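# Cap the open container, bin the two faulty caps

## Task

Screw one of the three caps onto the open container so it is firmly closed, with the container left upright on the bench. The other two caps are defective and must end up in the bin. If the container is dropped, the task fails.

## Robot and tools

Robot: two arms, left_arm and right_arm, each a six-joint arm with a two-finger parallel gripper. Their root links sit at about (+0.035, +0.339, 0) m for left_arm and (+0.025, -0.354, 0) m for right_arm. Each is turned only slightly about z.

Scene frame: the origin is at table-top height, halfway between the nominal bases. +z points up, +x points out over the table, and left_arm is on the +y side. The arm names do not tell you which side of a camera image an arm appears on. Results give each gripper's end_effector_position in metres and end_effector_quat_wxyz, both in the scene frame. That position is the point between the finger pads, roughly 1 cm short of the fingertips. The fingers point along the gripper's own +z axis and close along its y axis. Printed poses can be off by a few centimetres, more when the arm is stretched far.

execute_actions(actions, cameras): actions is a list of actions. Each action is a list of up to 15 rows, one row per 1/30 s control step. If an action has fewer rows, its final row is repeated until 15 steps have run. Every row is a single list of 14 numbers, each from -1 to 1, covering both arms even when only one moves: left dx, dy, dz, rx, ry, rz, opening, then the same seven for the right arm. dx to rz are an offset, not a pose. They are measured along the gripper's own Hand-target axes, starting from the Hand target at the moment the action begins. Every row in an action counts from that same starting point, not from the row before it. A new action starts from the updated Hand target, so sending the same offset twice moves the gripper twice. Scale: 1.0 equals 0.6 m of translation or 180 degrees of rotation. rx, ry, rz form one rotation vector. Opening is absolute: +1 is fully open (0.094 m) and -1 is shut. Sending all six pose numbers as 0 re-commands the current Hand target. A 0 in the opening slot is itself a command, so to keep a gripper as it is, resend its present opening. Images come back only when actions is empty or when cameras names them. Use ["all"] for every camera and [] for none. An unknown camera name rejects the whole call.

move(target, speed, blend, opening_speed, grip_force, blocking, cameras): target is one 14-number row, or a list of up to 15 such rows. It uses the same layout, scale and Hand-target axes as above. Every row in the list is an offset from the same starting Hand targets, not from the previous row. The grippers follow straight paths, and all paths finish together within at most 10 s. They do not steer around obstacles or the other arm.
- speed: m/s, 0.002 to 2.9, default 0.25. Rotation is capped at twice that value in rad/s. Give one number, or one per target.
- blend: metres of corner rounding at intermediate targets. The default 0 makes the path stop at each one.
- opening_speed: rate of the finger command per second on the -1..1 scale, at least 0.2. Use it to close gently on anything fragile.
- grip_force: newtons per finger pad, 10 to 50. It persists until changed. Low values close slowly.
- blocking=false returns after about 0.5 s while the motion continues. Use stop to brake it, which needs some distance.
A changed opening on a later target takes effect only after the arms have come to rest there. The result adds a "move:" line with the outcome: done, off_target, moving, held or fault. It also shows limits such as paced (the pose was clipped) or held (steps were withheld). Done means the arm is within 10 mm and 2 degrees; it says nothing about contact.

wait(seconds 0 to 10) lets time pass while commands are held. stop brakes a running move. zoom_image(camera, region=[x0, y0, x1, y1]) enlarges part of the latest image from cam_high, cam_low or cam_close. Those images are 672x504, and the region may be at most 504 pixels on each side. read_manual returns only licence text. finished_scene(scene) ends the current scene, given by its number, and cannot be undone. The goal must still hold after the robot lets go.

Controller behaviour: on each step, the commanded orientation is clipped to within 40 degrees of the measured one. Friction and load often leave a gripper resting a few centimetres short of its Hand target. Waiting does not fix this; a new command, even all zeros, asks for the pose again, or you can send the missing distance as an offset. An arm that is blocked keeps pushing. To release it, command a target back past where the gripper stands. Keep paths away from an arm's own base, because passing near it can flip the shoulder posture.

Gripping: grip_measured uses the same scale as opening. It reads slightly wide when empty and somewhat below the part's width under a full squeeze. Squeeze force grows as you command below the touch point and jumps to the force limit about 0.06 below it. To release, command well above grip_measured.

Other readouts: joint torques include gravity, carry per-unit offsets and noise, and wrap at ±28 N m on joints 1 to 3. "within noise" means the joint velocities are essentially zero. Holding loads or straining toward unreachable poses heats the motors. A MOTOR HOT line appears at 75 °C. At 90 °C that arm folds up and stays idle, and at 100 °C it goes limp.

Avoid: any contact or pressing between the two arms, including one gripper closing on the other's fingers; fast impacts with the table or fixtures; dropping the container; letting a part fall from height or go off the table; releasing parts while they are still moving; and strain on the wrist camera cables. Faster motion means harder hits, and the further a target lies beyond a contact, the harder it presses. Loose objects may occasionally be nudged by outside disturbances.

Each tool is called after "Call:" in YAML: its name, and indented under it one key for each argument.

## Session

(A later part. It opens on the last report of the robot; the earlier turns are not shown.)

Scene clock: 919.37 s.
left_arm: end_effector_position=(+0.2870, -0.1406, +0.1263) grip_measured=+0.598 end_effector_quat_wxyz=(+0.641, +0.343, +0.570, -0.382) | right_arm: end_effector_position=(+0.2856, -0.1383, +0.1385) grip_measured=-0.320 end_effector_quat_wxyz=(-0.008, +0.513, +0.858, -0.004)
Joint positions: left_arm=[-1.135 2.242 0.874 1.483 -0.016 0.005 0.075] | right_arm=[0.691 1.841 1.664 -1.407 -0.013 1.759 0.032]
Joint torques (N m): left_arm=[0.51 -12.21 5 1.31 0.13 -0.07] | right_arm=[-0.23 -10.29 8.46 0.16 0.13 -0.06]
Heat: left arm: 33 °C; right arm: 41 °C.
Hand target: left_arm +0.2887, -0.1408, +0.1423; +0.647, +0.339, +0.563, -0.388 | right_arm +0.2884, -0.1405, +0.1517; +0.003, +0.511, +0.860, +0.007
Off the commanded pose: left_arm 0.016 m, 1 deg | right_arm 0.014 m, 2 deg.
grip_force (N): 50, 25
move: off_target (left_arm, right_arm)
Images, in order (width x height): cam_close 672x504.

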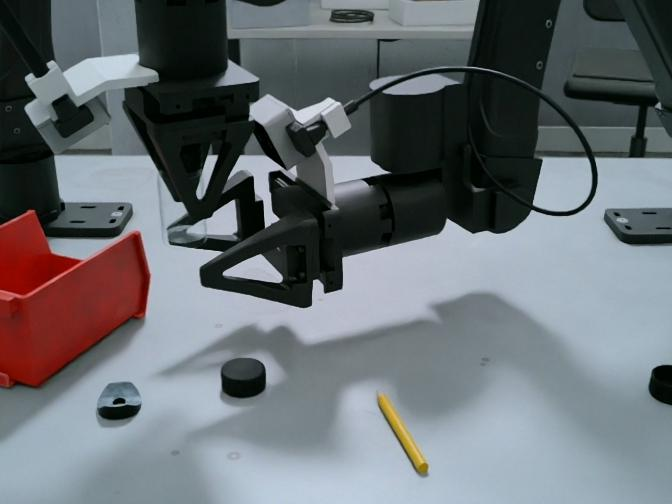

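Call:
move:
  target: [-0.0133,0,0.002,0,0,0,0.6,0,0,0,0,0,0,-0.42]
  speed: 0.05
  cameras: ["cam_close"]

Call:
zoom_image:
  camera: "cam_close"
  region: [130, 100, 390, 300]

Scene clock: 924.23 s.
left_arm: end_effector_position=(+0.2872, -0.1410, +0.1353) grip_measured=+0.598 end_effector_quat_wxyz=(+0.642, +0.342, +0.570, -0.383) | right_arm: end_effector_position=(+0.2856, -0.1383, +0.1385) grip_measured=-0.320 end_effector_quat_wxyz=(-0.008, +0.513, +0.858, -0.004)
Joint positions: left_arm=[-1.135 2.211 0.874 1.454 -0.016 0.005 0.075] | right_arm=[0.691 1.841 1.664 -1.407 -0.013 1.759 0.032]
Joint torques (N m): left_arm=[0.5 -12.04 5.31 1.33 0.1 -0.06] | right_arm=[-0.23 -10.28 8.5 0.16 0.12 -0.06]
Heat: left arm: 33 °C; right arm: 41 °C.
Hand target: left_arm +0.2887, -0.1409, +0.1504; +0.647, +0.339, +0.563, -0.388 | right_arm +0.2884, -0.1405, +0.1517; +0.003, +0.511, +0.860, +0.007
Off the commanded pose: left_arm 0.015 m, 1 deg | right_arm 0.014 m, 2 deg.
grip_force (N): 50, 25
move: off_target (left_arm, right_arm)
Images, in order (width x height): cam_close 672x504.

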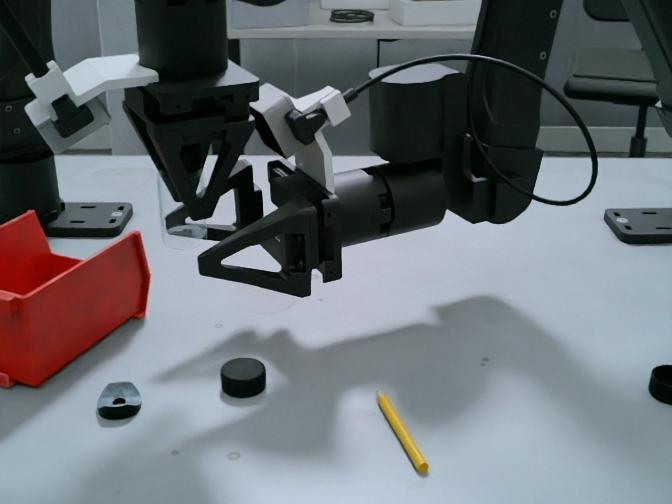

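Scaled by 1.938 from the camera's 672x504 image, which has a finer 960x720 frame.

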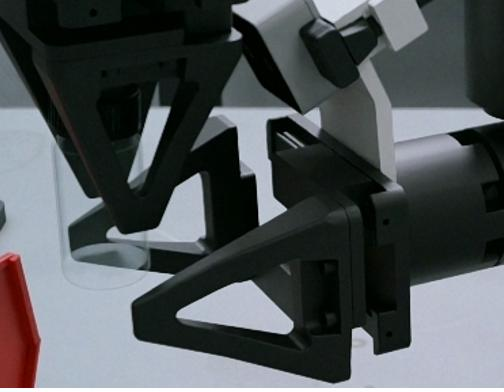

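Call:
move:
  target: [-0.0095,0,0.005,0,0,0,0.6,0,0,0,0,0,0,-0.42]
  speed: 0.05
  cameras: ["cam_close","cam_low"]

Call:
zoom_image:
  camera: "cam_close"
  region: [130, 100, 390, 300]

Call:
zoom_image:
  camera: "cam_low"
  region: [150, 170, 310, 270]

Scene clock: 927.97 s.
left_arm: end_effector_position=(+0.2875, -0.1414, +0.1378) grip_measured=+0.598 end_effector_quat_wxyz=(+0.639, +0.344, +0.573, -0.381) | right_arm: end_effector_position=(+0.2856, -0.1383, +0.1385) grip_measured=-0.320 end_effector_quat_wxyz=(-0.008, +0.513, +0.858, -0.004)
Joint positions: left_arm=[-1.135 2.193 0.874 1.427 -0.016 0.005 0.075] | right_arm=[0.691 1.841 1.664 -1.407 -0.013 1.759 0.032]
Joint torques (N m): left_arm=[0.44 -11.99 6.12 1.3 0.14 -0.09] | right_arm=[-0.27 -10.28 8.5 0.17 0.13 -0.05]
Heat: left arm: 32 °C; right arm: 41 °C.
Hand target: left_arm +0.2898, -0.1429, +0.1565; +0.647, +0.339, +0.563, -0.388 | right_arm +0.2884, -0.1405, +0.1517; +0.003, +0.511, +0.860, +0.007
Off the commanded pose: left_arm 0.019 m, 2 deg | right_arm 0.014 m, 2 deg.
grip_force (N): 50, 25
move: off_target (left_arm, right_arm)
Images, in order (width x height): cam_low 672x504, cam_close 672x504.

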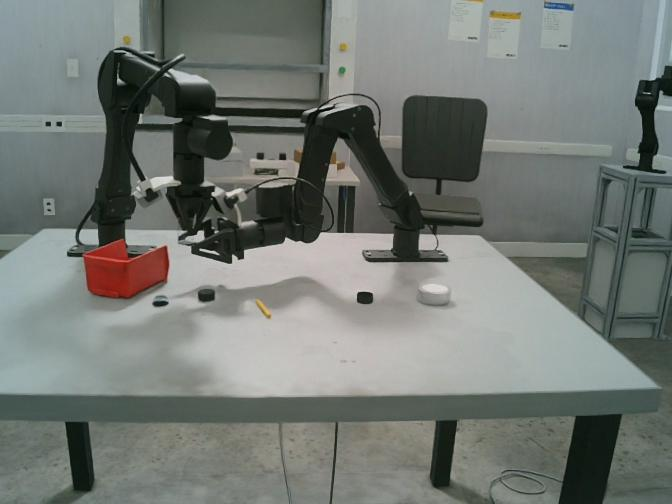

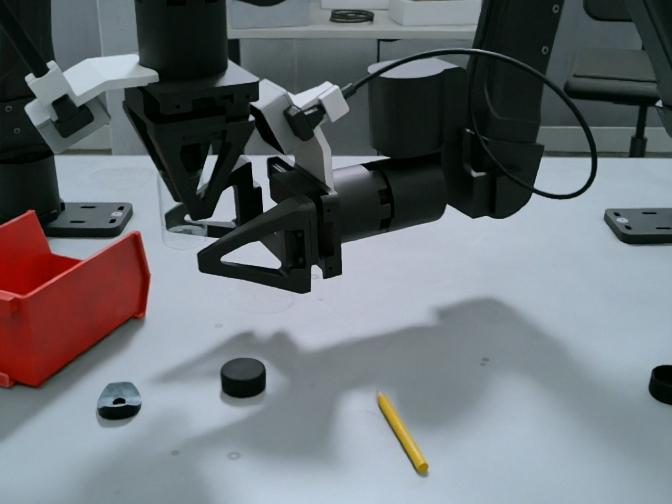

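Scaled by 1.938 from the camera's 672x504 image, which has a finer 960x720 frame.

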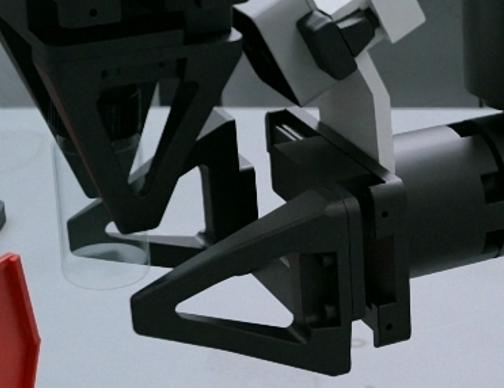

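Scaled by 3.150 from the camera's 672x504 image, which has a finer 960x720 frame.

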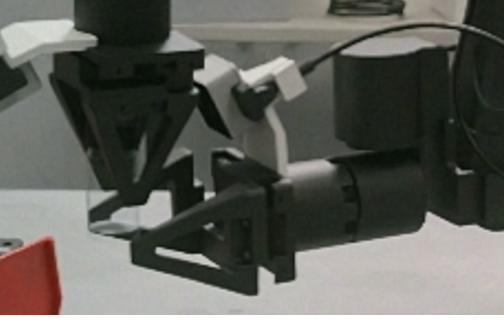

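Call:
move:
  target: [-0.0125,0,0.006,0,0,0,0.6,0,0,0,0,0,0,-0.42]
  speed: 0.05
  cameras: ["cam_close"]

Call:
zoom_image:
  camera: "cam_close"
  region: [130, 100, 390, 300]

Scene clock: 931.53 s.
left_arm: end_effector_position=(+0.2884, -0.1431, +0.1442) grip_measured=+0.598 end_effector_quat_wxyz=(+0.638, +0.345, +0.574, -0.380) | right_arm: end_effector_position=(+0.2856, -0.1383, +0.1385) grip_measured=-0.320 end_effector_quat_wxyz=(-0.008, +0.513, +0.858, -0.004)
Joint positions: left_arm=[-1.135 2.17 0.882 1.392 -0.016 0.005 0.075] | right_arm=[0.691 1.841 1.664 -1.407 -0.013 1.759 0.032]
Joint torques (N m): left_arm=[0.59 -12.14 6.65 1.32 0.11 -0.07] | right_arm=[-0.2 -10.26 8.51 0.16 0.14 -0.05]
Heat: left arm: 32 °C; right arm: 41 °C.
Hand target: left_arm +0.2909, -0.1451, +0.1644; +0.647, +0.339, +0.563, -0.388 | right_arm +0.2884, -0.1405, +0.1517; +0.003, +0.511, +0.860, +0.007
Off the commanded pose: left_arm 0.021 m, 2 deg | right_arm 0.014 m, 2 deg.
grip_force (N): 50, 25
move: off_target (left_arm, right_arm)
Images, in order (width x height): cam_close 672x504.

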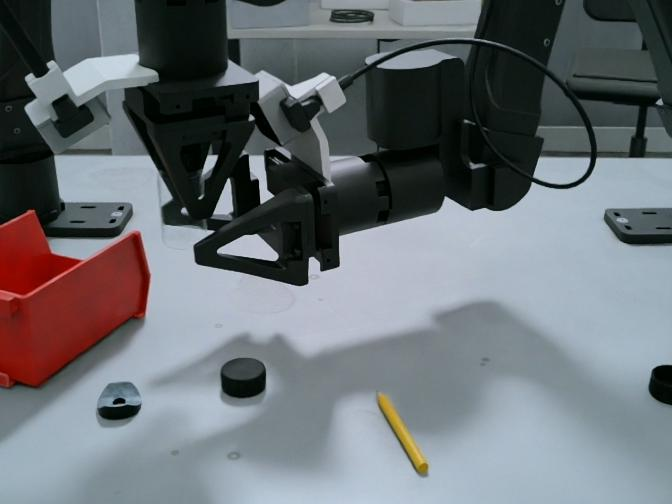

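Scaled by 1.938 from the camera's 672x504 image, which has a finer 960x720 frame.

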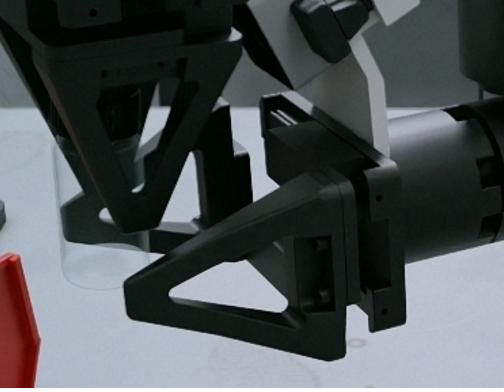

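Call:
move:
  target: [0,0,0,0,-0.02,0,-0.42,0,0,0,0,0,0,-0.42]
  speed: 0.05
  grip_force: [15,25]
  opening_speed: 0.5
  cameras: ["cam_close","cam_low"]

Call:
zoom_image:
  camera: "cam_close"
  region: [130, 100, 390, 300]

Scene clock: 948.60 s.
left_arm: end_effector_position=(+0.2880, -0.1423, +0.1691) grip_measured=-0.007 end_effector_quat_wxyz=(+0.664, +0.326, +0.543, -0.397) | right_arm: end_effector_position=(+0.2850, -0.1388, +0.1385) grip_measured=-0.320 end_effector_quat_wxyz=(-0.009, +0.513, +0.858, -0.005)
Joint positions: left_arm=[-1.135 2.17 0.894 1.474 -0.016 0.005 0.047] | right_arm=[0.691 1.841 1.664 -1.41 -0.013 1.758 0.032]
Joint torques (N m): left_arm=[0.53 -7.71 6.64 1.54 0.09 -0.05] | right_arm=[-0.24 -10.24 8.53 0.2 0.13 -0.05]
Heat: left arm: 32 °C; right arm: 41 °C.
Hand target: left_arm +0.2910, -0.1451, +0.1644; +0.664, +0.326, +0.542, -0.398 | right_arm +0.2883, -0.1406, +0.1517; +0.003, +0.511, +0.860, +0.007
Off the commanded pose: left_arm 0.006 m, 0 deg | right_arm 0.014 m, 2 deg.
grip_force (N): 15, 25
move: off_target (right_arm)
Images, in order (width x height): cam_low 672x504, cam_close 672x504.

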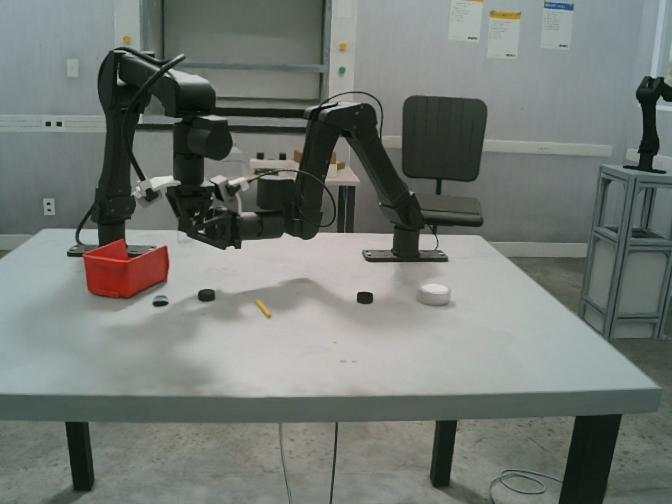

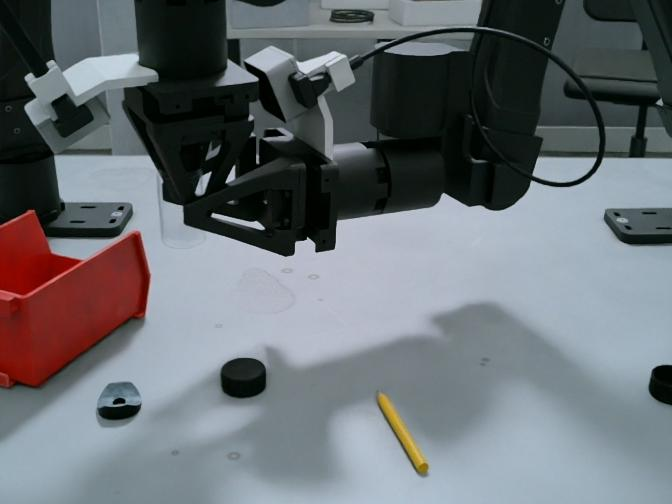

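Scaled by 1.938 from the camera's 672x504 image, which has a finer 960x720 frame.

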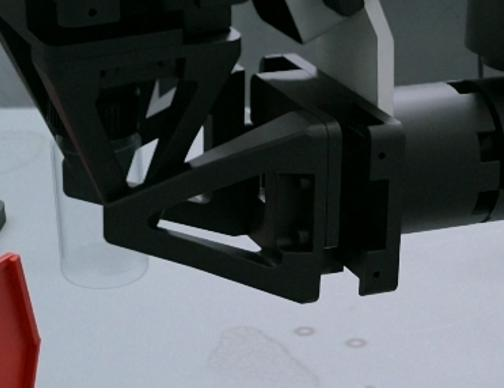

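Call:
move:
  target: [0,0,0,0,0,0,1,0,0,0,0,0,0,-0.42]
  speed: 0.05
  grip_force: [50,25]

Scene clock: 951.27 s.
left_arm: end_effector_position=(+0.2879, -0.1423, +0.1694) grip_measured=+0.998 end_effector_quat_wxyz=(+0.665, +0.326, +0.543, -0.397) | right_arm: end_effector_position=(+0.2850, -0.1388, +0.1385) grip_measured=-0.320 end_effector_quat_wxyz=(-0.009, +0.513, +0.858, -0.005)
Joint positions: left_arm=[-1.135 2.17 0.894 1.475 -0.016 0.005 0.094] | right_arm=[0.691 1.841 1.664 -1.41 -0.013 1.758 0.032]
Joint torques (N m): left_arm=[0.62 -7.57 6.76 1.5 0.09 -0.05] | right_arm=[-0.2 -10.28 8.47 0.18 0.14 -0.04]
Heat: left arm: 32 °C; right arm: 41 °C.
Hand target: left_arm +0.2910, -0.1451, +0.1644; +0.664, +0.326, +0.542, -0.398 | right_arm +0.2883, -0.1406, +0.1517; +0.003, +0.511, +0.860, +0.007
Off the commanded pose: left_arm 0.007 m, 0 deg | right_arm 0.014 m, 2 deg.
grip_force (N): 50, 25
move: off_target (right_arm)

Call:
move:
  target: [0.0473,0,0,0,0.036,0,1,0,0,0,0,0,0,-0.42]
  speed: 0.06
  cameras: ["cam_close"]

Call:
zoom_image:
  camera: "cam_close"
  region: [130, 100, 390, 300]

Scene clock: 963.00 s.
left_arm: end_effector_position=(+0.2899, -0.1461, +0.1488) grip_measured=+0.998 end_effector_quat_wxyz=(+0.641, +0.343, +0.571, -0.382) | right_arm: end_effector_position=(+0.2850, -0.1388, +0.1385) grip_measured=-0.320 end_effector_quat_wxyz=(-0.009, +0.513, +0.858, -0.005)
Joint positions: left_arm=[-1.135 2.17 0.899 1.385 -0.016 0.005 0.094] | right_arm=[0.691 1.841 1.664 -1.41 -0.013 1.758 0.032]
Joint torques (N m): left_arm=[0.57 -7.61 6.93 1.32 0.06 -0.05] | right_arm=[-0.2 -10.25 8.51 0.18 0.14 -0.05]
Heat: left arm: 32 °C; right arm: 41 °C.
Hand target: left_arm +0.2936, -0.1500, +0.1365; +0.632, +0.348, +0.579, -0.379 | right_arm +0.2883, -0.1406, +0.1517; +0.003, +0.511, +0.860, +0.007
Off the commanded pose: left_arm 0.013 m, 2 deg | right_arm 0.014 m, 2 deg.
grip_force (N): 50, 25
move: off_target (left_arm, right_arm)
Images, in order (width x height): cam_close 672x504.

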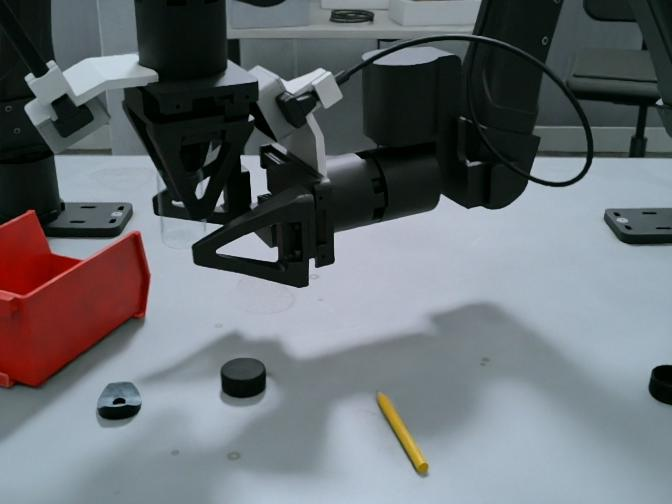

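Scaled by 1.938 from the camera's 672x504 image, which has a finer 960x720 frame.

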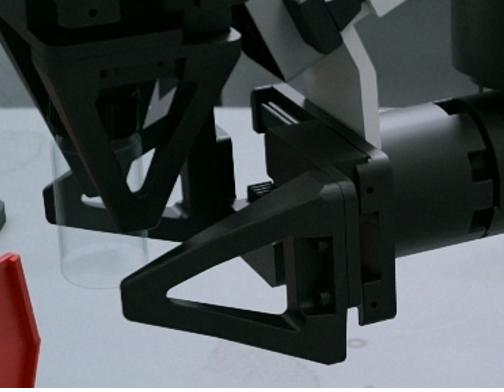

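Call:
move:
  target: [0.0142,0,0,0,0.0108,0,1,0,0,0,0,0,0,-0.42]
  speed: 0.06
  cameras: ["cam_close"]

Call:
zoom_image:
  camera: "cam_close"
  region: [130, 100, 390, 300]

Scene clock: 976.00 s.
left_arm: end_effector_position=(+0.2903, -0.1468, +0.1405) grip_measured=+0.998 end_effector_quat_wxyz=(+0.631, +0.349, +0.581, -0.376) | right_arm: end_effector_position=(+0.2850, -0.1388, +0.1385) grip_measured=-0.320 end_effector_quat_wxyz=(-0.009, +0.513, +0.858, -0.005)
Joint positions: left_arm=[-1.135 2.17 0.899 1.352 -0.016 0.005 0.094] | right_arm=[0.691 1.841 1.664 -1.41 -0.013 1.758 0.032]
Joint torques (N m): left_arm=[0.55 -7.57 6.94 1.32 0.06 -0.04] | right_arm=[-0.24 -10.28 8.5 0.17 0.14 -0.04]
Heat: left arm: 32 °C; right arm: 41 °C.
Hand target: left_arm +0.2940, -0.1506, +0.1281; +0.622, +0.355, +0.590, -0.373 | right_arm +0.2883, -0.1406, +0.1517; +0.003, +0.511, +0.860, +0.007
Off the commanded pose: left_arm 0.014 m, 2 deg | right_arm 0.014 m, 2 deg.
grip_force (N): 50, 25
move: off_target (left_arm, right_arm)
Images, in order (width x height): cam_close 672x504.

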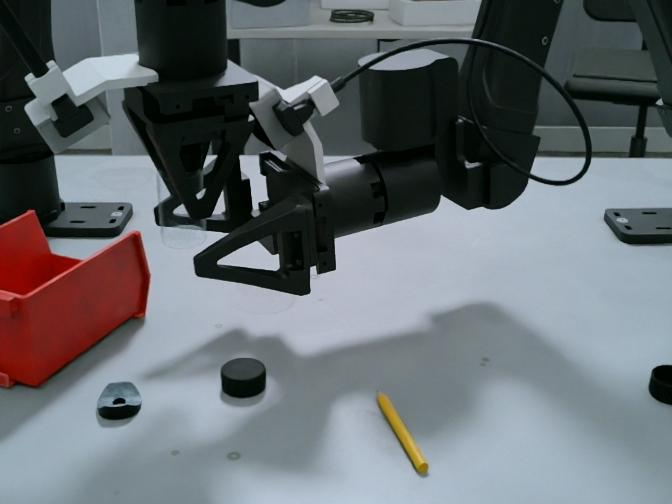

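Scaled by 1.938 from the camera's 672x504 image, which has a finer 960x720 frame.

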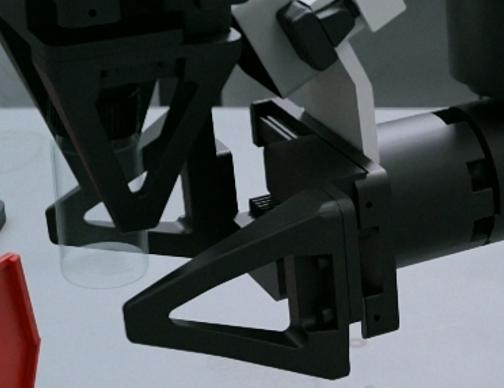

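Call:
move:
  target: [0,0,0,0,0,0,-0.42,0,0,0,0,0,0,-0.42]
  speed: 0.05
  grip_force: [25,25]
  opening_speed: 0.6
  cameras: ["cam_close","cam_low"]

Call:
zoom_image:
  camera: "cam_close"
  region: [130, 100, 390, 300]

Scene clock: 987.10 s.
left_arm: end_effector_position=(+0.2903, -0.1468, +0.1402) grip_measured=-0.315 end_effector_quat_wxyz=(+0.631, +0.349, +0.581, -0.376) | right_arm: end_effector_position=(+0.2850, -0.1388, +0.1385) grip_measured=-0.320 end_effector_quat_wxyz=(-0.009, +0.513, +0.858, -0.005)
Joint positions: left_arm=[-1.135 2.17 0.899 1.351 -0.016 0.005 0.032] | right_arm=[0.691 1.841 1.664 -1.41 -0.013 1.758 0.032]
Joint torques (N m): left_arm=[0.49 -7.64 6.95 1.33 0.11 -0.07] | right_arm=[-0.21 -10.28 8.47 0.19 0.13 -0.04]
Heat: left arm: 32 °C; right arm: 41 °C.
Hand target: left_arm +0.2940, -0.1506, +0.1280; +0.622, +0.355, +0.590, -0.373 | right_arm +0.2883, -0.1406, +0.1517; +0.003, +0.511, +0.860, +0.007
Off the commanded pose: left_arm 0.013 m, 2 deg | right_arm 0.014 m, 2 deg.
grip_force (N): 25, 25
move: off_target (left_arm, right_arm)
Images, in order (width x height): cam_low 672x504, cam_close 672x504.

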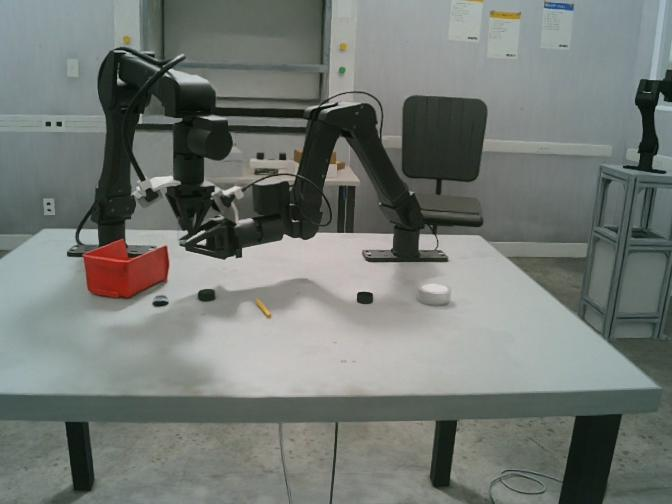

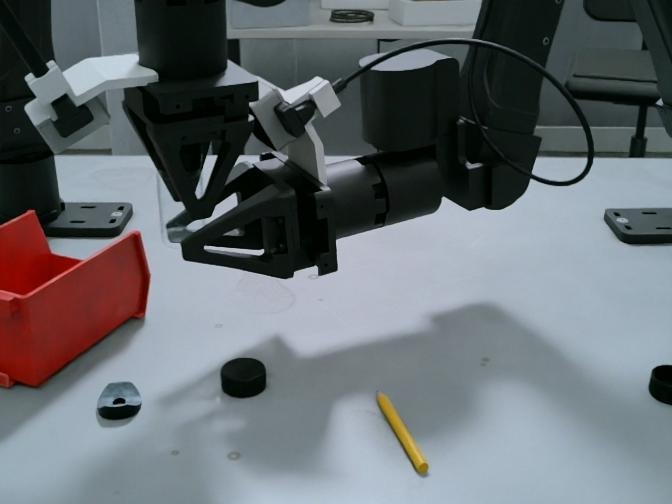

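Scaled by 1.938 from the camera's 672x504 image, which has a finer 960x720 frame.

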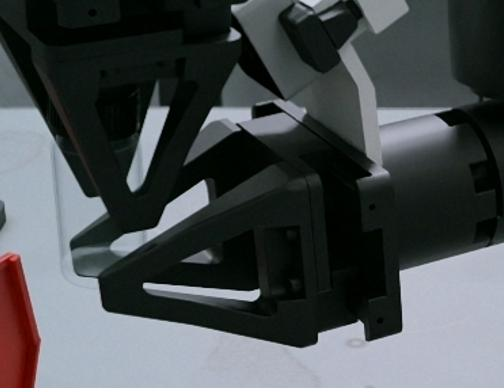

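Call:
move:
  target:
    - [0,0,0,0,0,0,-0.45,0,0,0,0,0,0,0.2]
    - [0,0,0,0,0,0,-0.45,0,0,-0.046,0,0,0,0.2]
  speed: 0.05
  grip_force: [35,50]
  cameras: ["cam_close","cam_low"]

Call:
zoom_image:
  camera: "cam_close"
  region: [130, 100, 390, 300]

Call:
zoom_image:
  camera: "cam_low"
  region: [150, 170, 310, 270]

Scene clock: 997.77 s.
left_arm: end_effector_position=(+0.2903, -0.1469, +0.1393) grip_measured=-0.323 end_effector_quat_wxyz=(+0.630, +0.350, +0.583, -0.375) | right_arm: end_effector_position=(+0.2867, -0.1374, +0.1724) grip_measured=+0.198 end_effector_quat_wxyz=(-0.004, +0.513, +0.858, +0.007)
Joint positions: left_arm=[-1.135 2.17 0.899 1.347 -0.015 0.005 0.032] | right_arm=[0.691 1.841 1.8 -1.519 -0.013 1.758 0.056]
Joint torques (N m): left_arm=[0.54 -7.6 6.99 1.36 0.1 -0.04] | right_arm=[-0.25 -8.83 8.24 0.21 0.12 -0.05]
Heat: left arm: 32 °C; right arm: 40 °C.
Hand target: left_arm +0.2940, -0.1506, +0.1280; +0.622, +0.355, +0.590, -0.373 | right_arm +0.2879, -0.1408, +0.1792; +0.003, +0.511, +0.860, +0.007
Off the commanded pose: left_arm 0.012 m, 1 deg | right_arm 0.008 m, 1 deg.
grip_force (N): 35, 50
move: off_target (left_arm)
Images, in order (width x height): cam_low 672x504, cam_close 672x504.

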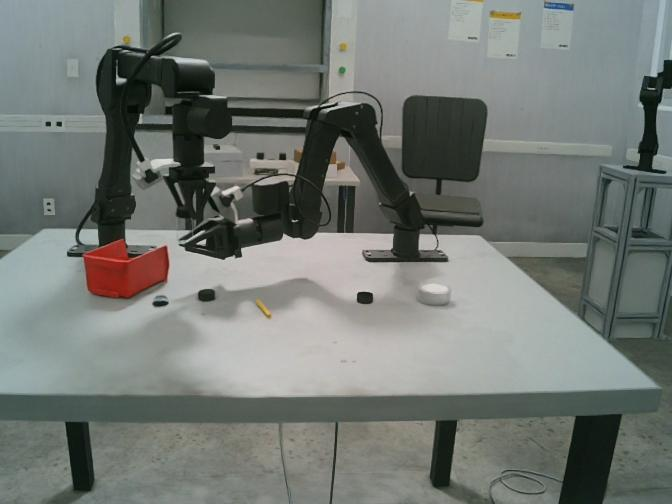

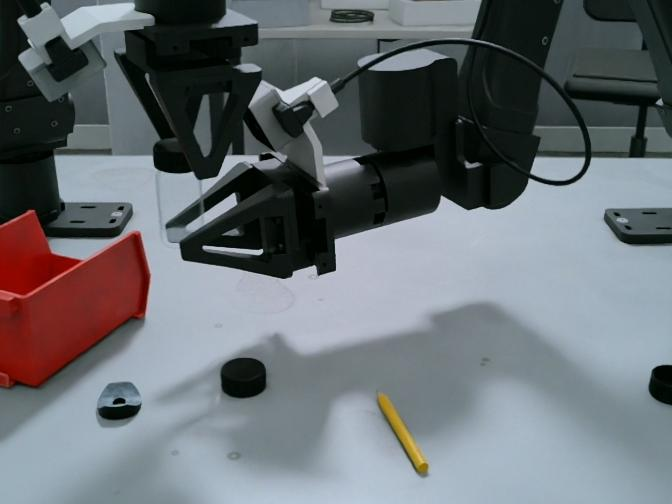

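Scaled by 1.938 from the camera's 672x504 image, which has a finer 960x720 frame.

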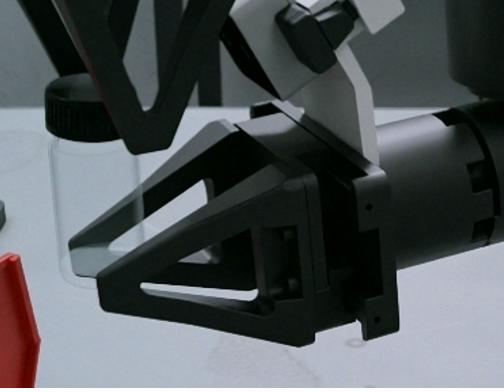

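Scaled by 3.150 from the camera's 672x504 image, which has a finer 960x720 frame.

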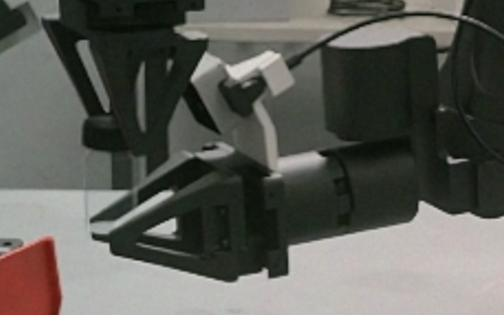

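Call:
move:
  target:
    - [0,0,0,0,0,0,-0.45,-0.0138,-0.0016,0,0,0,0,0.2]
    - [0,0,0,0,0,0,-0.45,-0.0138,-0.0016,0.058,0,0,0,0.2]
  speed: 0.06
  cameras: ["cam_close","cam_low"]

Call:
zoom_image:
  camera: "cam_close"
  region: [130, 100, 390, 300]

Call:
zoom_image:
  camera: "cam_low"
  region: [150, 170, 310, 270]

Scene clock: 1033.93 s.
left_arm: end_effector_position=(+0.2903, -0.1469, +0.1393) grip_measured=-0.323 end_effector_quat_wxyz=(+0.630, +0.350, +0.583, -0.375) | right_arm: end_effector_position=(+0.2898, -0.1427, +0.1392) grip_measured=+0.198 end_effector_quat_wxyz=(-0.007, +0.511, +0.860, +0.000)
Joint positions: left_arm=[-1.135 2.17 0.899 1.347 -0.015 0.005 0.032] | right_arm=[0.673 1.836 1.661 -1.402 -0.013 1.735 0.056]
Joint torques (N m): left_arm=[0.44 -7.56 6.98 1.35 0.07 -0.08] | right_arm=[-0.66 -10.62 5.35 0.38 0.13 -0.06]
Heat: left arm: 31 °C; right arm: 38 °C.
Hand target: left_arm +0.2940, -0.1506, +0.1280; +0.622, +0.355, +0.590, -0.373 | right_arm +0.2915, -0.1482, +0.1444; +0.003, +0.511, +0.860, +0.007
Off the commanded pose: left_arm 0.012 m, 1 deg | right_arm 0.008 m, 1 deg.
grip_force (N): 35, 50
move: off_target (left_arm)
Images, in order (width x height): cam_low 672x504, cam_close 672x504.

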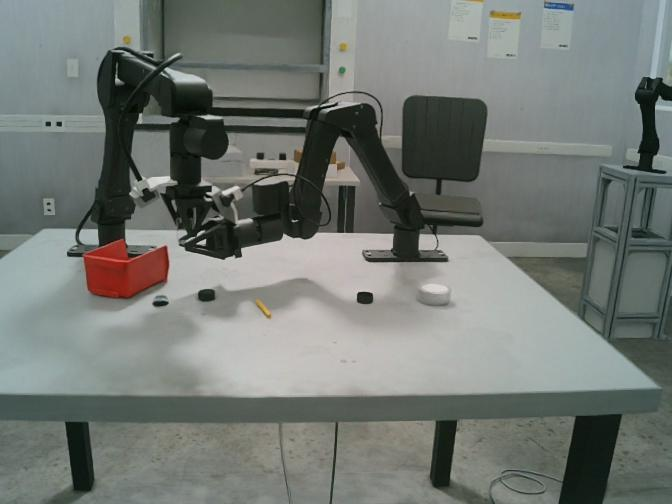

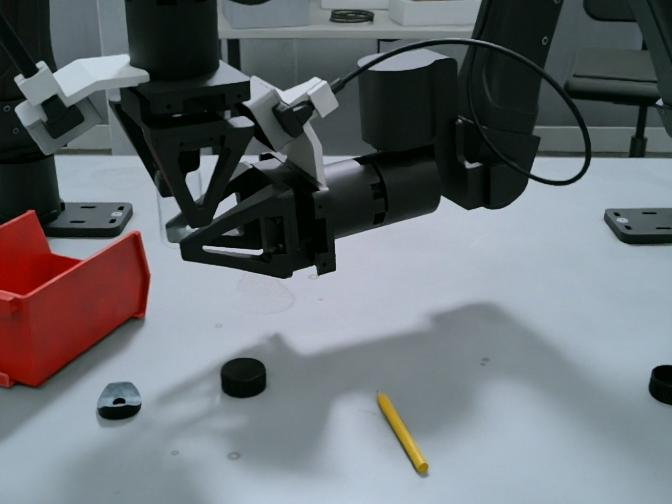

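Scaled by 1.938 from the camera's 672x504 image, which has a finer 960x720 frame.

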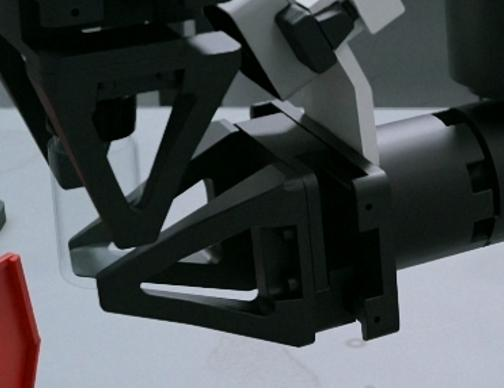

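Scaled by 3.150 from the camera's 672x504 image, which has a finer 960x720 frame.

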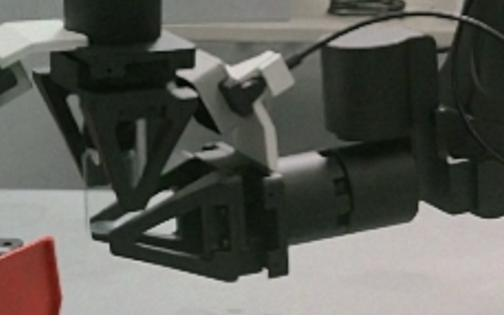

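Call:
move:
  target: [0,0,0,0,0,0,-0.45,0,0,-0.0293,0,0,0,0.2]
  speed: 0.06
  cameras: ["cam_close"]

Call:
zoom_image:
  camera: "cam_close"
  region: [130, 100, 390, 300]

Scene clock: 1038.57 s.
left_arm: end_effector_position=(+0.2903, -0.1469, +0.1393) grip_measured=-0.323 end_effector_quat_wxyz=(+0.630, +0.350, +0.583, -0.375) | right_arm: end_effector_position=(+0.2887, -0.1435, +0.1493) grip_measured=+0.198 end_effector_quat_wxyz=(-0.007, +0.511, +0.860, -0.001)
Joint positions: left_arm=[-1.135 2.17 0.899 1.347 -0.015 0.005 0.032] | right_arm=[0.673 1.836 1.701 -1.444 -0.013 1.735 0.056]
Joint torques (N m): left_arm=[0.5 -7.57 7.05 1.36 0.11 -0.06] | right_arm=[-0.65 -10.19 8.38 0.11 0.13 -0.05]
Heat: left arm: 31 °C; right arm: 39 °C.
Hand target: left_arm +0.2940, -0.1506, +0.1280; +0.622, +0.355, +0.590, -0.373 | right_arm +0.2913, -0.1483, +0.1619; +0.003, +0.511, +0.860, +0.007
Off the commanded pose: left_arm 0.012 m, 1 deg | right_arm 0.014 m, 2 deg.
grip_force (N): 35, 50
move: off_target (left_arm, right_arm)
Images, in order (width x height): cam_close 672x504.

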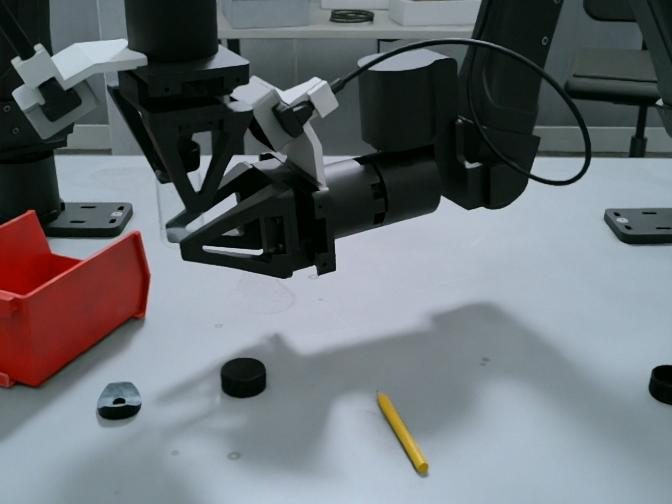

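Scaled by 1.938 from the camera's 672x504 image, which has a finer 960x720 frame.

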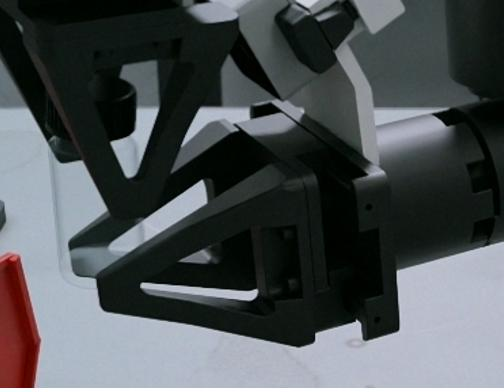

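Call:
move:
  target: [0,0,0,0,0,0,-0.45,0,0,0,0,0,0,-0.42]
  speed: 0.06
  grip_force: [35,25]
  opening_speed: 0.6
  cameras: ["cam_close"]

Call:
zoom_image:
  camera: "cam_close"
  region: [130, 100, 390, 300]

Scene clock: 1043.83 s.
left_arm: end_effector_position=(+0.2903, -0.1470, +0.1392) grip_measured=-0.323 end_effector_quat_wxyz=(+0.629, +0.350, +0.583, -0.376) | right_arm: end_effector_position=(+0.2881, -0.1441, +0.1493) grip_measured=-0.318 end_effector_quat_wxyz=(-0.008, +0.511, +0.860, -0.003)
Joint positions: left_arm=[-1.135 2.17 0.899 1.347 -0.015 0.003 0.032] | right_arm=[0.673 1.836 1.701 -1.447 -0.013 1.735 0.032]
Joint torques (N m): left_arm=[0.57 -7.61 7.13 1.35 0.12 -0.03] | right_arm=[-0.62 -10.22 8.35 0.17 0.13 -0.05]
Heat: left arm: 31 °C; right arm: 39 °C.
Hand target: left_arm +0.2940, -0.1506, +0.1280; +0.622, +0.355, +0.590, -0.373 | right_arm +0.2913, -0.1483, +0.1619; +0.003, +0.511, +0.860, +0.007
Off the commanded pose: left_arm 0.012 m, 1 deg | right_arm 0.014 m, 2 deg.
grip_force (N): 35, 25
move: off_target (left_arm, right_arm)
Images, in order (width x height): cam_close 672x504.

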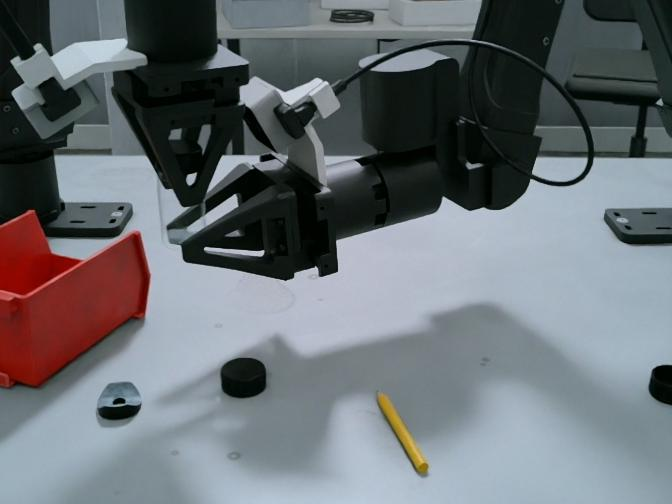

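Scaled by 1.938 from the camera's 672x504 image, which has a finer 960x720 frame.

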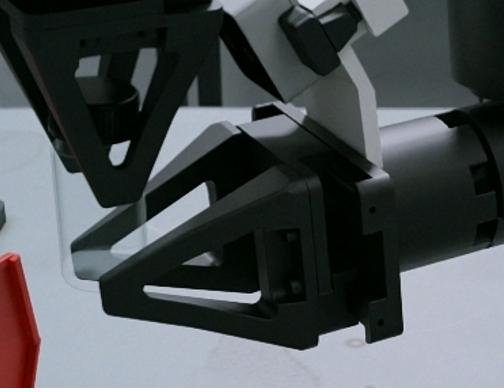

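Call:
move:
  target:
    - [0,0,0,0,0,0,0.3,0,0,0,0,0,0,-0.42]
    - [0,0,0,0,0,0,0.3,-0.0115,0,0,0,0,0,-0.42]
  speed: 0.06
  grip_force: [50,30]
  cameras: ["cam_close"]

Call:
zoom_image:
  camera: "cam_close"
  region: [130, 100, 390, 300]

Scene clock: 1061.40 s.
left_arm: end_effector_position=(+0.2903, -0.1470, +0.1392) grip_measured=+0.298 end_effector_quat_wxyz=(+0.629, +0.350, +0.583, -0.376) | right_arm: end_effector_position=(+0.2923, -0.1494, +0.1493) grip_measured=-0.323 end_effector_quat_wxyz=(-0.008, +0.511, +0.860, -0.003)
Joint positions: left_arm=[-1.135 2.17 0.899 1.347 -0.015 0.003 0.061] | right_arm=[0.653 1.836 1.701 -1.447 -0.013 1.716 0.032]
Joint torques (N m): left_arm=[0.53 -7.51 7.05 1.36 0.05 -0.04] | right_arm=[-0.64 -10.45 7.91 0.18 0.13 -0.05]
Heat: left arm: 31 °C; right arm: 39 °C.
Hand target: left_arm +0.2940, -0.1506, +0.1280; +0.622, +0.355, +0.590, -0.373 | right_arm +0.2946, -0.1544, +0.1619; +0.003, +0.511, +0.860, +0.007
Off the commanded pose: left_arm 0.012 m, 1 deg | right_arm 0.014 m, 2 deg.
grip_force (N): 50, 30
move: off_target (left_arm, right_arm)
Images, in order (width x height): cam_close 672x504.

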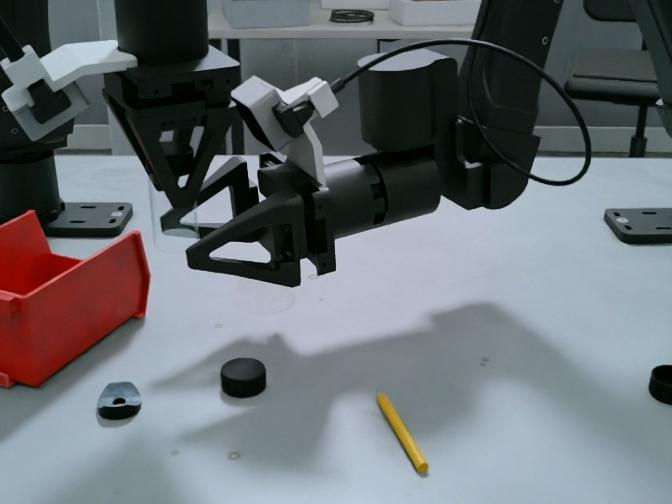

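Scaled by 1.938 from the camera's 672x504 image, which has a finer 960x720 frame.

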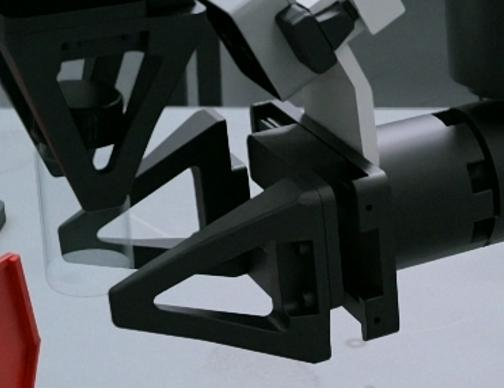

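Call:
move:
  target: [0,0,0,0,0,0,-0.45,0,0,0,0,0,0,-0.42]
  speed: 0.06
  grip_force: [30,30]
  opening_speed: 0.6
  cameras: ["cam_close"]

Call:
zoom_image:
  camera: "cam_close"
  region: [130, 100, 390, 300]

Scene clock: 1068.90 s.
left_arm: end_effector_position=(+0.2904, -0.1469, +0.1392) grip_measured=-0.324 end_effector_quat_wxyz=(+0.629, +0.350, +0.583, -0.376) | right_arm: end_effector_position=(+0.2920, -0.1497, +0.1493) grip_measured=-0.323 end_effector_quat_wxyz=(-0.008, +0.510, +0.860, -0.004)
Joint positions: left_arm=[-1.135 2.17 0.899 1.347 -0.015 0.003 0.032] | right_arm=[0.653 1.836 1.701 -1.449 -0.013 1.714 0.032]
Joint torques (N m): left_arm=[0.44 -7.56 7.01 1.35 0.07 -0.03] | right_arm=[-0.64 -10.47 7.92 0.18 0.12 -0.05]
Heat: left arm: 31 °C; right arm: 39 °C.
Hand target: left_arm +0.2939, -0.1507, +0.1280; +0.622, +0.355, +0.590, -0.373 | right_arm +0.2946, -0.1544, +0.1619; +0.003, +0.511, +0.860, +0.007
Off the commanded pose: left_arm 0.012 m, 1 deg | right_arm 0.014 m, 2 deg.
grip_force (N): 30, 30
move: off_target (left_arm, right_arm)
Images, in order (width x height): cam_close 672x504.

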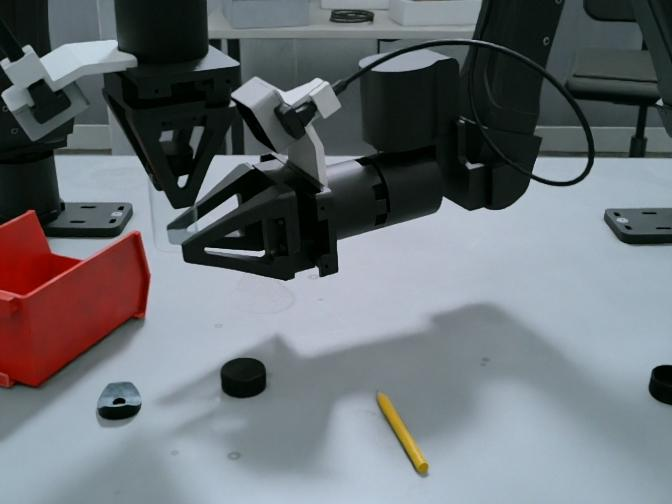

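Scaled by 1.938 from the camera's 672x504 image, which has a finer 960x720 frame.

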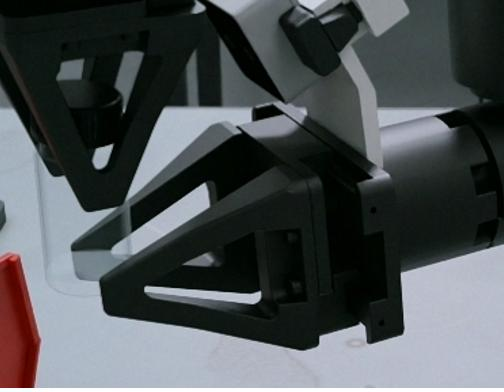

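Call:
move:
  target:
    - [0,0,0,0,0,0,-0.45,0,0,0,0,0,0,-0.08]
    - [0,0,0,0,0,0,-0.45,0,0,-0.066,0,0,0,-0.08]
    - [0,0,0,0,0,0,-0.45,0,0,-0.066,0,0,-0.556,-0.08]
  speed: [0.05,0.08,0.3]
  grip_force: [35,50]
  cameras: ["cam_close","cam_low"]

Call:
zoom_image:
  camera: "cam_close"
  region: [100, 60, 330, 290]

Call:
zoom_image:
  camera: "cam_low"
  region: [150, 170, 270, 270]

Scene clock: 1086.87 s.
left_arm: end_effector_position=(+0.2906, -0.1468, +0.1390) grip_measured=-0.330 end_effector_quat_wxyz=(+0.629, +0.350, +0.584, -0.376) | right_arm: end_effector_position=(+0.2916, -0.1506, +0.1881) grip_measured=-0.082 end_effector_quat_wxyz=(+0.008, -0.330, +0.944, +0.008)
Joint positions: left_arm=[-1.135 2.17 0.899 1.346 -0.015 0.002 0.031] | right_arm=[0.653 1.828 1.847 -1.571 -0.01 -0.029 0.043]
Joint torques (N m): left_arm=[0.34 -7.66 7.06 1.37 0.11 -0.03] | right_arm=[-0.69 -10.22 8.08 0.3 0.11 -0.05]
Heat: left arm: 31 °C; right arm: 39 °C.
Hand target: left_arm +0.2938, -0.1507, +0.1281; +0.622, +0.355, +0.590, -0.373 | right_arm +0.2941, -0.1547, +0.2015; +0.007, -0.331, +0.944, +0.002
Off the commanded pose: left_arm 0.012 m, 1 deg | right_arm 0.014 m, 1 deg.
joint sent to its limit (right arm) — joint 4 (wrist pitch), lower limit. The joint targets still meet the commanded pose.
grip_force (N): 35, 50
move: off_target (left_arm, right_arm)
Images, in order (width x height): cam_low 672x504, cam_close 672x504.

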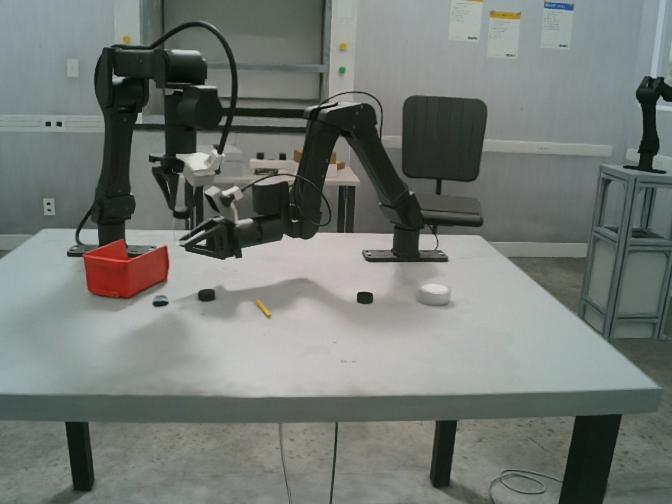

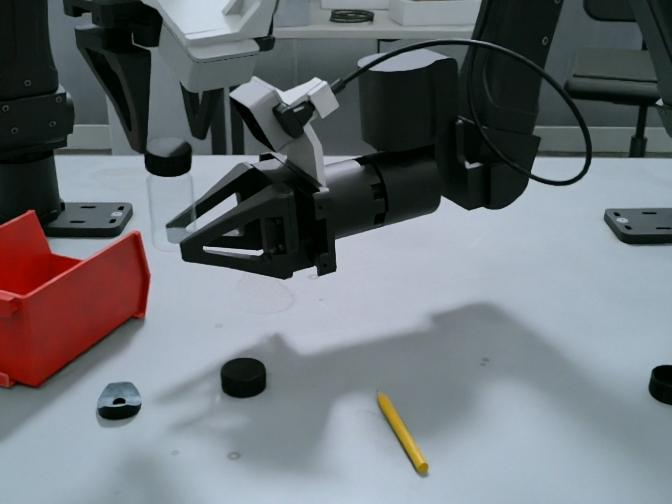

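Scaled by 2.191 from the camera's 672x504 image, which has a finer 960x720 frame.

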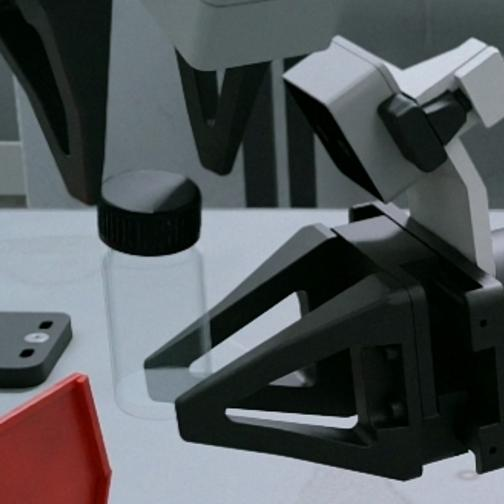

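Scaled by 4.200 from the camera's 672x504 image, which has a finer 960x720 frame.

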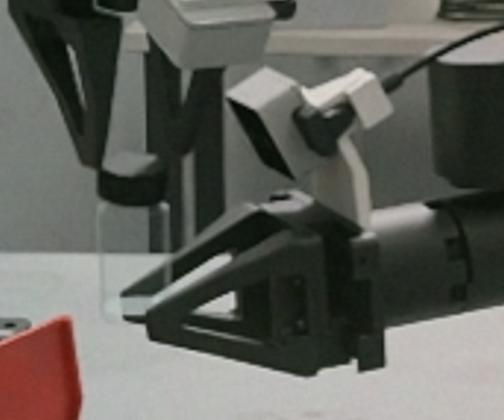

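Call:
wait:
  seconds: 0
  cameras: ["cam_close", "cam_low"]

Scene clock: 1104.13 s.
left_arm: end_effector_position=(+0.2906, -0.1468, +0.1390) grip_measured=-0.330 end_effector_quat_wxyz=(+0.629, +0.350, +0.584, -0.376) | right_arm: end_effector_position=(+0.2916, -0.1506, +0.1881) grip_measured=-0.082 end_effector_quat_wxyz=(+0.008, -0.330, +0.944, +0.008)
Joint positions: left_arm=[-1.135 2.17 0.899 1.346 -0.015 0.002 0.031] | right_arm=[0.653 1.828 1.847 -1.571 -0.01 -0.03 0.043]
Joint torques (N m): left_arm=[0.4 -7.51 7.09 1.35 0.09 -0.04] | right_arm=[-0.69 -10.19 8.09 0.3 0.1 -0.09]
Heat: left arm: 31 °C; right arm: 38 °C.
Hand target: left_arm +0.2938, -0.1507, +0.1281; +0.622, +0.355, +0.590, -0.373 | right_arm +0.2941, -0.1547, +0.2015; +0.007, -0.331, +0.944, +0.002
Tool commands: left_gripper/opening=-0.45 right_gripper/opening=-0.08
Off the commanded pose: left_arm 0.012 m, 1 deg | right_arm 0.014 m, 1 deg.
grip_force (N): 35, 50
Images, in order (width x height): cam_low 672x504, cam_close 672x504.

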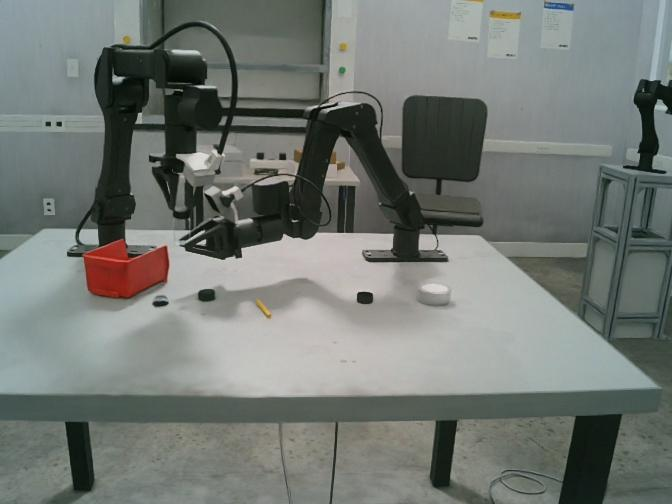

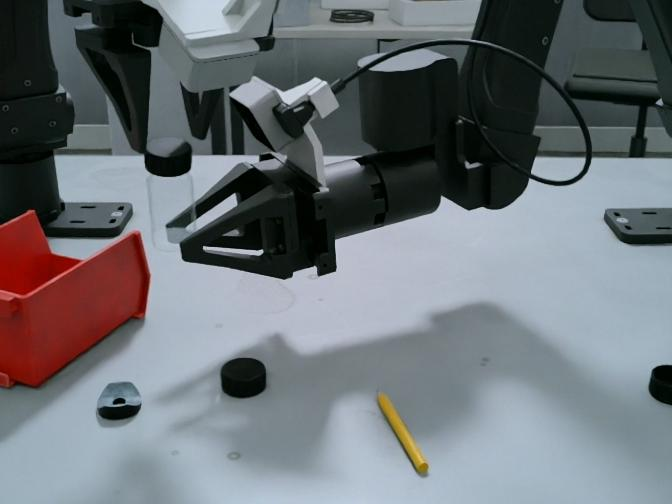

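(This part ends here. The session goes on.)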